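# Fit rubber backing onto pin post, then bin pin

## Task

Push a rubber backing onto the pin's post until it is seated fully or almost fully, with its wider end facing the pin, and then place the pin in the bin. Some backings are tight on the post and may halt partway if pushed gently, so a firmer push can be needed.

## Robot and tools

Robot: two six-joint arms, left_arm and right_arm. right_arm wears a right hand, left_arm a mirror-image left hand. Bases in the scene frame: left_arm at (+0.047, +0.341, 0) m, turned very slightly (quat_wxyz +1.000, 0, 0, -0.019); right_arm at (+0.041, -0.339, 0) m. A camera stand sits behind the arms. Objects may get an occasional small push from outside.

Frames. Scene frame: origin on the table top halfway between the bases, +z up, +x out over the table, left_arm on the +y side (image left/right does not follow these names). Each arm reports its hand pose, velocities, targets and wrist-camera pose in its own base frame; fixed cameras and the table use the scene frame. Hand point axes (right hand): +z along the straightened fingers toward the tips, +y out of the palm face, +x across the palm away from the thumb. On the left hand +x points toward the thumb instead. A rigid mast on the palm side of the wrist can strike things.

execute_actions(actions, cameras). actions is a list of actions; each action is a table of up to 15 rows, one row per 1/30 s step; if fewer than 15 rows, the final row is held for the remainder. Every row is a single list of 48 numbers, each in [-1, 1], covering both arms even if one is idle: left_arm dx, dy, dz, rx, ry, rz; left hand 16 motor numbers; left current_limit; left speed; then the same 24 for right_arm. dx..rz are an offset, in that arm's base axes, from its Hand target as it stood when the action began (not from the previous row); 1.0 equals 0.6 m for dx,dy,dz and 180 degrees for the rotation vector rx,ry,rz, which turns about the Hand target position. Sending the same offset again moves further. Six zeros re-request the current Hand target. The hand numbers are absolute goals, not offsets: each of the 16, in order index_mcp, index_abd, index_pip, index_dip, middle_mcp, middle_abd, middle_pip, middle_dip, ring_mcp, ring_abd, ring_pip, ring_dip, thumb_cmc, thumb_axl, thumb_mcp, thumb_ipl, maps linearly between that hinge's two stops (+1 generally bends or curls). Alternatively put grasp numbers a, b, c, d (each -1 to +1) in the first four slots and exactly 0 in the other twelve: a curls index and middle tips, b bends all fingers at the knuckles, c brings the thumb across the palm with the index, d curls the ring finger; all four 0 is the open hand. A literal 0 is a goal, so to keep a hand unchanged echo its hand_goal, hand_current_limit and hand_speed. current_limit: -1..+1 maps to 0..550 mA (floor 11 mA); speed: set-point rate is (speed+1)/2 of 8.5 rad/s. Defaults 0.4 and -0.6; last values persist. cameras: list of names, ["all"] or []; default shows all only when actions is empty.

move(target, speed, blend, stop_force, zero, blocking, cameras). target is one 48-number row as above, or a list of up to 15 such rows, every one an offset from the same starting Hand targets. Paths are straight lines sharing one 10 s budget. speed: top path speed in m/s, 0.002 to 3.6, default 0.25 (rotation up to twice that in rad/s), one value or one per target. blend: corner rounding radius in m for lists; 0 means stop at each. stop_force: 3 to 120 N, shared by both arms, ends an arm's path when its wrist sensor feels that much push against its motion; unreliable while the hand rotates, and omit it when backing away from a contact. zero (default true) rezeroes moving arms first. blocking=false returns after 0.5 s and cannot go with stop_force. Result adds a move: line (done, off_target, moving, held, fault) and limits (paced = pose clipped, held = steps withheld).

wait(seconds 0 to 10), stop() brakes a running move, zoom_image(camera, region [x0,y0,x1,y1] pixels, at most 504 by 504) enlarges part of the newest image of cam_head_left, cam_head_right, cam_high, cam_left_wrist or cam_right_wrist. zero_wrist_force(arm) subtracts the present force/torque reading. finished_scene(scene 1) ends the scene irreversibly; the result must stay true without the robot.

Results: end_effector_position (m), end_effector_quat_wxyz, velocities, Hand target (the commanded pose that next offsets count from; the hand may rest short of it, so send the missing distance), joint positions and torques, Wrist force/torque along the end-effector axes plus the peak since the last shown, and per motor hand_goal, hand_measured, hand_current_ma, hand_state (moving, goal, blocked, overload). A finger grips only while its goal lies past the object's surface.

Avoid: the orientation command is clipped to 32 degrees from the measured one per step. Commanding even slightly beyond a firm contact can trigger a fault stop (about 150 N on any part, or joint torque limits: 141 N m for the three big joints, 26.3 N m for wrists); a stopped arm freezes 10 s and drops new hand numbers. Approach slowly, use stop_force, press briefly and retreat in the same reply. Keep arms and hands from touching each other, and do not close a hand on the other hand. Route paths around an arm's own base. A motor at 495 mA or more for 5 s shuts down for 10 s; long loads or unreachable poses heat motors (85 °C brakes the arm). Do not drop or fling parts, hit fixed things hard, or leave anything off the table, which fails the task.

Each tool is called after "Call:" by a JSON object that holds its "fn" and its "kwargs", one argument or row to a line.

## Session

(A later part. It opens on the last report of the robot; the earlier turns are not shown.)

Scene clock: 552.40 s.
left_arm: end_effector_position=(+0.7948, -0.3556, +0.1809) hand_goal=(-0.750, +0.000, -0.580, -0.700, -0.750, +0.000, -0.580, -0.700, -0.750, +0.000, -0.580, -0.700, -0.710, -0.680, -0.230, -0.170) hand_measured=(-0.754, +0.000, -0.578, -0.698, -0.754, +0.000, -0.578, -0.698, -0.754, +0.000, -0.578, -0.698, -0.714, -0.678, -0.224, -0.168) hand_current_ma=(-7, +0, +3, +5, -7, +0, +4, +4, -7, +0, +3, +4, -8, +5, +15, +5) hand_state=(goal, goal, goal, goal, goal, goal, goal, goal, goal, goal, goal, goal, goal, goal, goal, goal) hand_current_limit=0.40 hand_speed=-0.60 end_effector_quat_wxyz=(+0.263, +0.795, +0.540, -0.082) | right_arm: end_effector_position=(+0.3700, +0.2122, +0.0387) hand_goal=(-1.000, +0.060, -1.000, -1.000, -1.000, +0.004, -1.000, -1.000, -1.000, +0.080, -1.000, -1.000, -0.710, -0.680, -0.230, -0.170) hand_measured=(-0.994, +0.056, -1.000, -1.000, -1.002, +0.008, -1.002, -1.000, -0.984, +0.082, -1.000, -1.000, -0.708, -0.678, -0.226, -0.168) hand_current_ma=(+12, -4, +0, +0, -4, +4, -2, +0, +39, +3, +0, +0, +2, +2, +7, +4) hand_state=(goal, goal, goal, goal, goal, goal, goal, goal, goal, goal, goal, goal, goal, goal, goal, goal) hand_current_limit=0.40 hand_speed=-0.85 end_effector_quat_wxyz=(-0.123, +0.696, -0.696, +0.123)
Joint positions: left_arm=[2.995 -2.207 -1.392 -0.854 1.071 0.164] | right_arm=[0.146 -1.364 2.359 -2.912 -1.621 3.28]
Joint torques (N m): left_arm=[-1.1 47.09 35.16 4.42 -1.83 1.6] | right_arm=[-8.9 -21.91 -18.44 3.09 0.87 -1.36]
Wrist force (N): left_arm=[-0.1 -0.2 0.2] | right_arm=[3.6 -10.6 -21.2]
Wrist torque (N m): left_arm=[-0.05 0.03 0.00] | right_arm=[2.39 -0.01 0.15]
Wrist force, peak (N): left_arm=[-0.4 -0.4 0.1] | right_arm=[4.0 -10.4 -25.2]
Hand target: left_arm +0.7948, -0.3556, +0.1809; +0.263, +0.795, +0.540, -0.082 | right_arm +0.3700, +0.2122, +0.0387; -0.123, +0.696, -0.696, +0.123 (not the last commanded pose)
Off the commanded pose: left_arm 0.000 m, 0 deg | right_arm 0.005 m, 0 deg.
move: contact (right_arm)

Call:
{"fn": "move", "kwargs": {
  "target": [
    [0,0,0,0,0,0,0,0,0,0,0,0,0,0,0,0,0,0,0,0,0,0,0.4,-0.6,0,0,0.012,0,0,0,-1,0.06,-1,-1,-1,0.004,-1,-1,-1,0.08,-1,-1,-0.71,-0.68,-0.23,-0.17,0.4,-0.85],
    [0,0,0,0,0,0,0,0,0,0,0,0,0,0,0,0,0,0,0,0,0,0,0.4,-0.6,-0.0022,0.0092,0.012,0,0,0,-1,0.06,-1,-1,-1,0.004,-1,-1,-1,0.08,-1,-1,-0.71,-0.68,-0.23,-0.17,0.4,-0.85]
  ],
  "speed": 0.04,
  "cameras": ["cam_right_wrist"]
}}

Call:
{"fn": "zoom_image", "kwargs": {
  "camera": "cam_right_wrist",
  "region": [235, 200, 285, 250]
}}

Call:
{"fn": "move", "kwargs": {
  "target": [0,0,0,0,0,0,0,0,0,0,0,0,0,0,0,0,0,0,0,0,0,0,0.4,-0.6,0,0,-0.025,0,0,0,-1,0.06,-1,-1,-1,0.004,-1,-1,-1,0.08,-1,-1,-0.71,-0.68,-0.23,-0.17,0.4,-0.85],
  "speed": 0.01,
  "stop_force": 4
}}

Scene clock: 555.03 s.
left_arm: end_effector_position=(+0.7948, -0.3556, +0.1809) hand_goal=(-0.750, +0.000, -0.580, -0.700, -0.750, +0.000, -0.580, -0.700, -0.750, +0.000, -0.580, -0.700, -0.710, -0.680, -0.230, -0.170) hand_measured=(-0.754, +0.000, -0.578, -0.698, -0.754, +0.000, -0.578, -0.698, -0.754, +0.000, -0.578, -0.698, -0.714, -0.678, -0.224, -0.168) hand_current_ma=(-7, +0, +3, +5, -7, +0, +4, +4, -7, +0, +3, +4, -8, +5, +15, +5) hand_state=(goal, goal, goal, goal, goal, goal, goal, goal, goal, goal, goal, goal, goal, goal, goal, goal) hand_current_limit=0.40 hand_speed=-0.60 end_effector_quat_wxyz=(+0.263, +0.795, +0.540, -0.082) | right_arm: end_effector_position=(+0.3687, +0.2176, +0.0460) hand_goal=(-1.000, +0.060, -1.000, -1.000, -1.000, +0.004, -1.000, -1.000, -1.000, +0.080, -1.000, -1.000, -0.710, -0.680, -0.230, -0.170) hand_measured=(-0.994, +0.058, -1.000, -1.000, -0.994, +0.004, -1.000, -1.000, -0.984, +0.082, -1.000, -1.000, -0.708, -0.678, -0.226, -0.168) hand_current_ma=(+12, -3, +0, +0, +10, +1, +0, +0, +39, +3, +0, +0, +2, +2, +7, +4) hand_state=(goal, goal, goal, goal, goal, goal, goal, goal, goal, goal, goal, goal, goal, goal, goal, goal) hand_current_limit=0.40 hand_speed=-0.85 end_effector_quat_wxyz=(-0.123, +0.696, -0.696, +0.123)
Joint positions: left_arm=[2.995 -2.207 -1.392 -0.854 1.071 0.164] | right_arm=[0.16 -1.382 2.35 -2.885 -1.626 3.293]
Joint torques (N m): left_arm=[-0.89 46.76 34.93 4.41 -1.89 1.64] | right_arm=[13.81 -15.09 -27.77 -0.89 -1.65 1.57]
Wrist force (N): left_arm=[-0.1 0.0 0.0] | right_arm=[4.0 -4.9 -0.3]
Wrist torque (N m): left_arm=[-0.01 0.02 0.00] | right_arm=[-0.56 -0.57 0.20]
Wrist force, peak (N): left_arm=[-0.2 -0.5 -0.1] | right_arm=[3.9 -10.7 -21.5]
Hand target: left_arm +0.7948, -0.3556, +0.1809; +0.263, +0.795, +0.540, -0.082 | right_arm +0.3687, +0.2177, +0.0459; -0.123, +0.696, -0.696, +0.123
Off the commanded pose: left_arm 0.000 m, 0 deg | right_arm 0.000 m, 0 deg.
move: done
camera_calibration:
cam_right_wrist: T_world_to_cam=[[-0.586676, 0.781029, -0.21402, 0.0882624], [0.139244, 0.357633, 0.923423, -0.238882], [0.797761, 0.511949, -0.318568, -0.273105], [0, 0, 0, 1]] pos_world=[0.302917, 0.156313, 0.152477]
Images, in order (width x height): cam_right_wrist 616x616.

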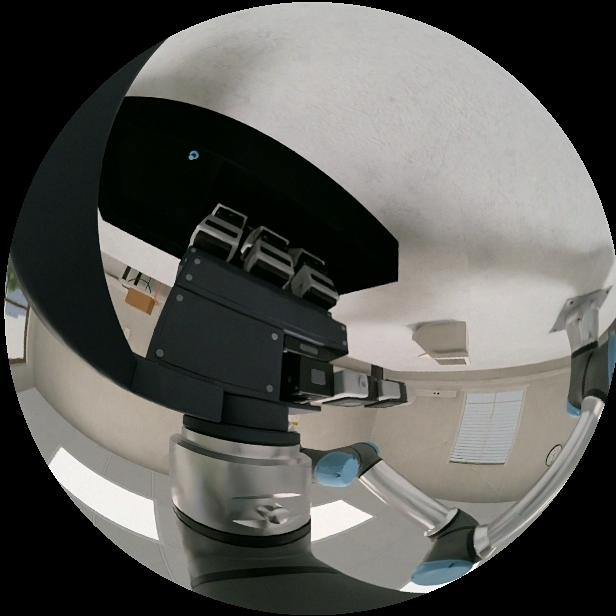

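Scaled by 10.080 from the camera's 616x616 image, which has a finer 880x880 frame.

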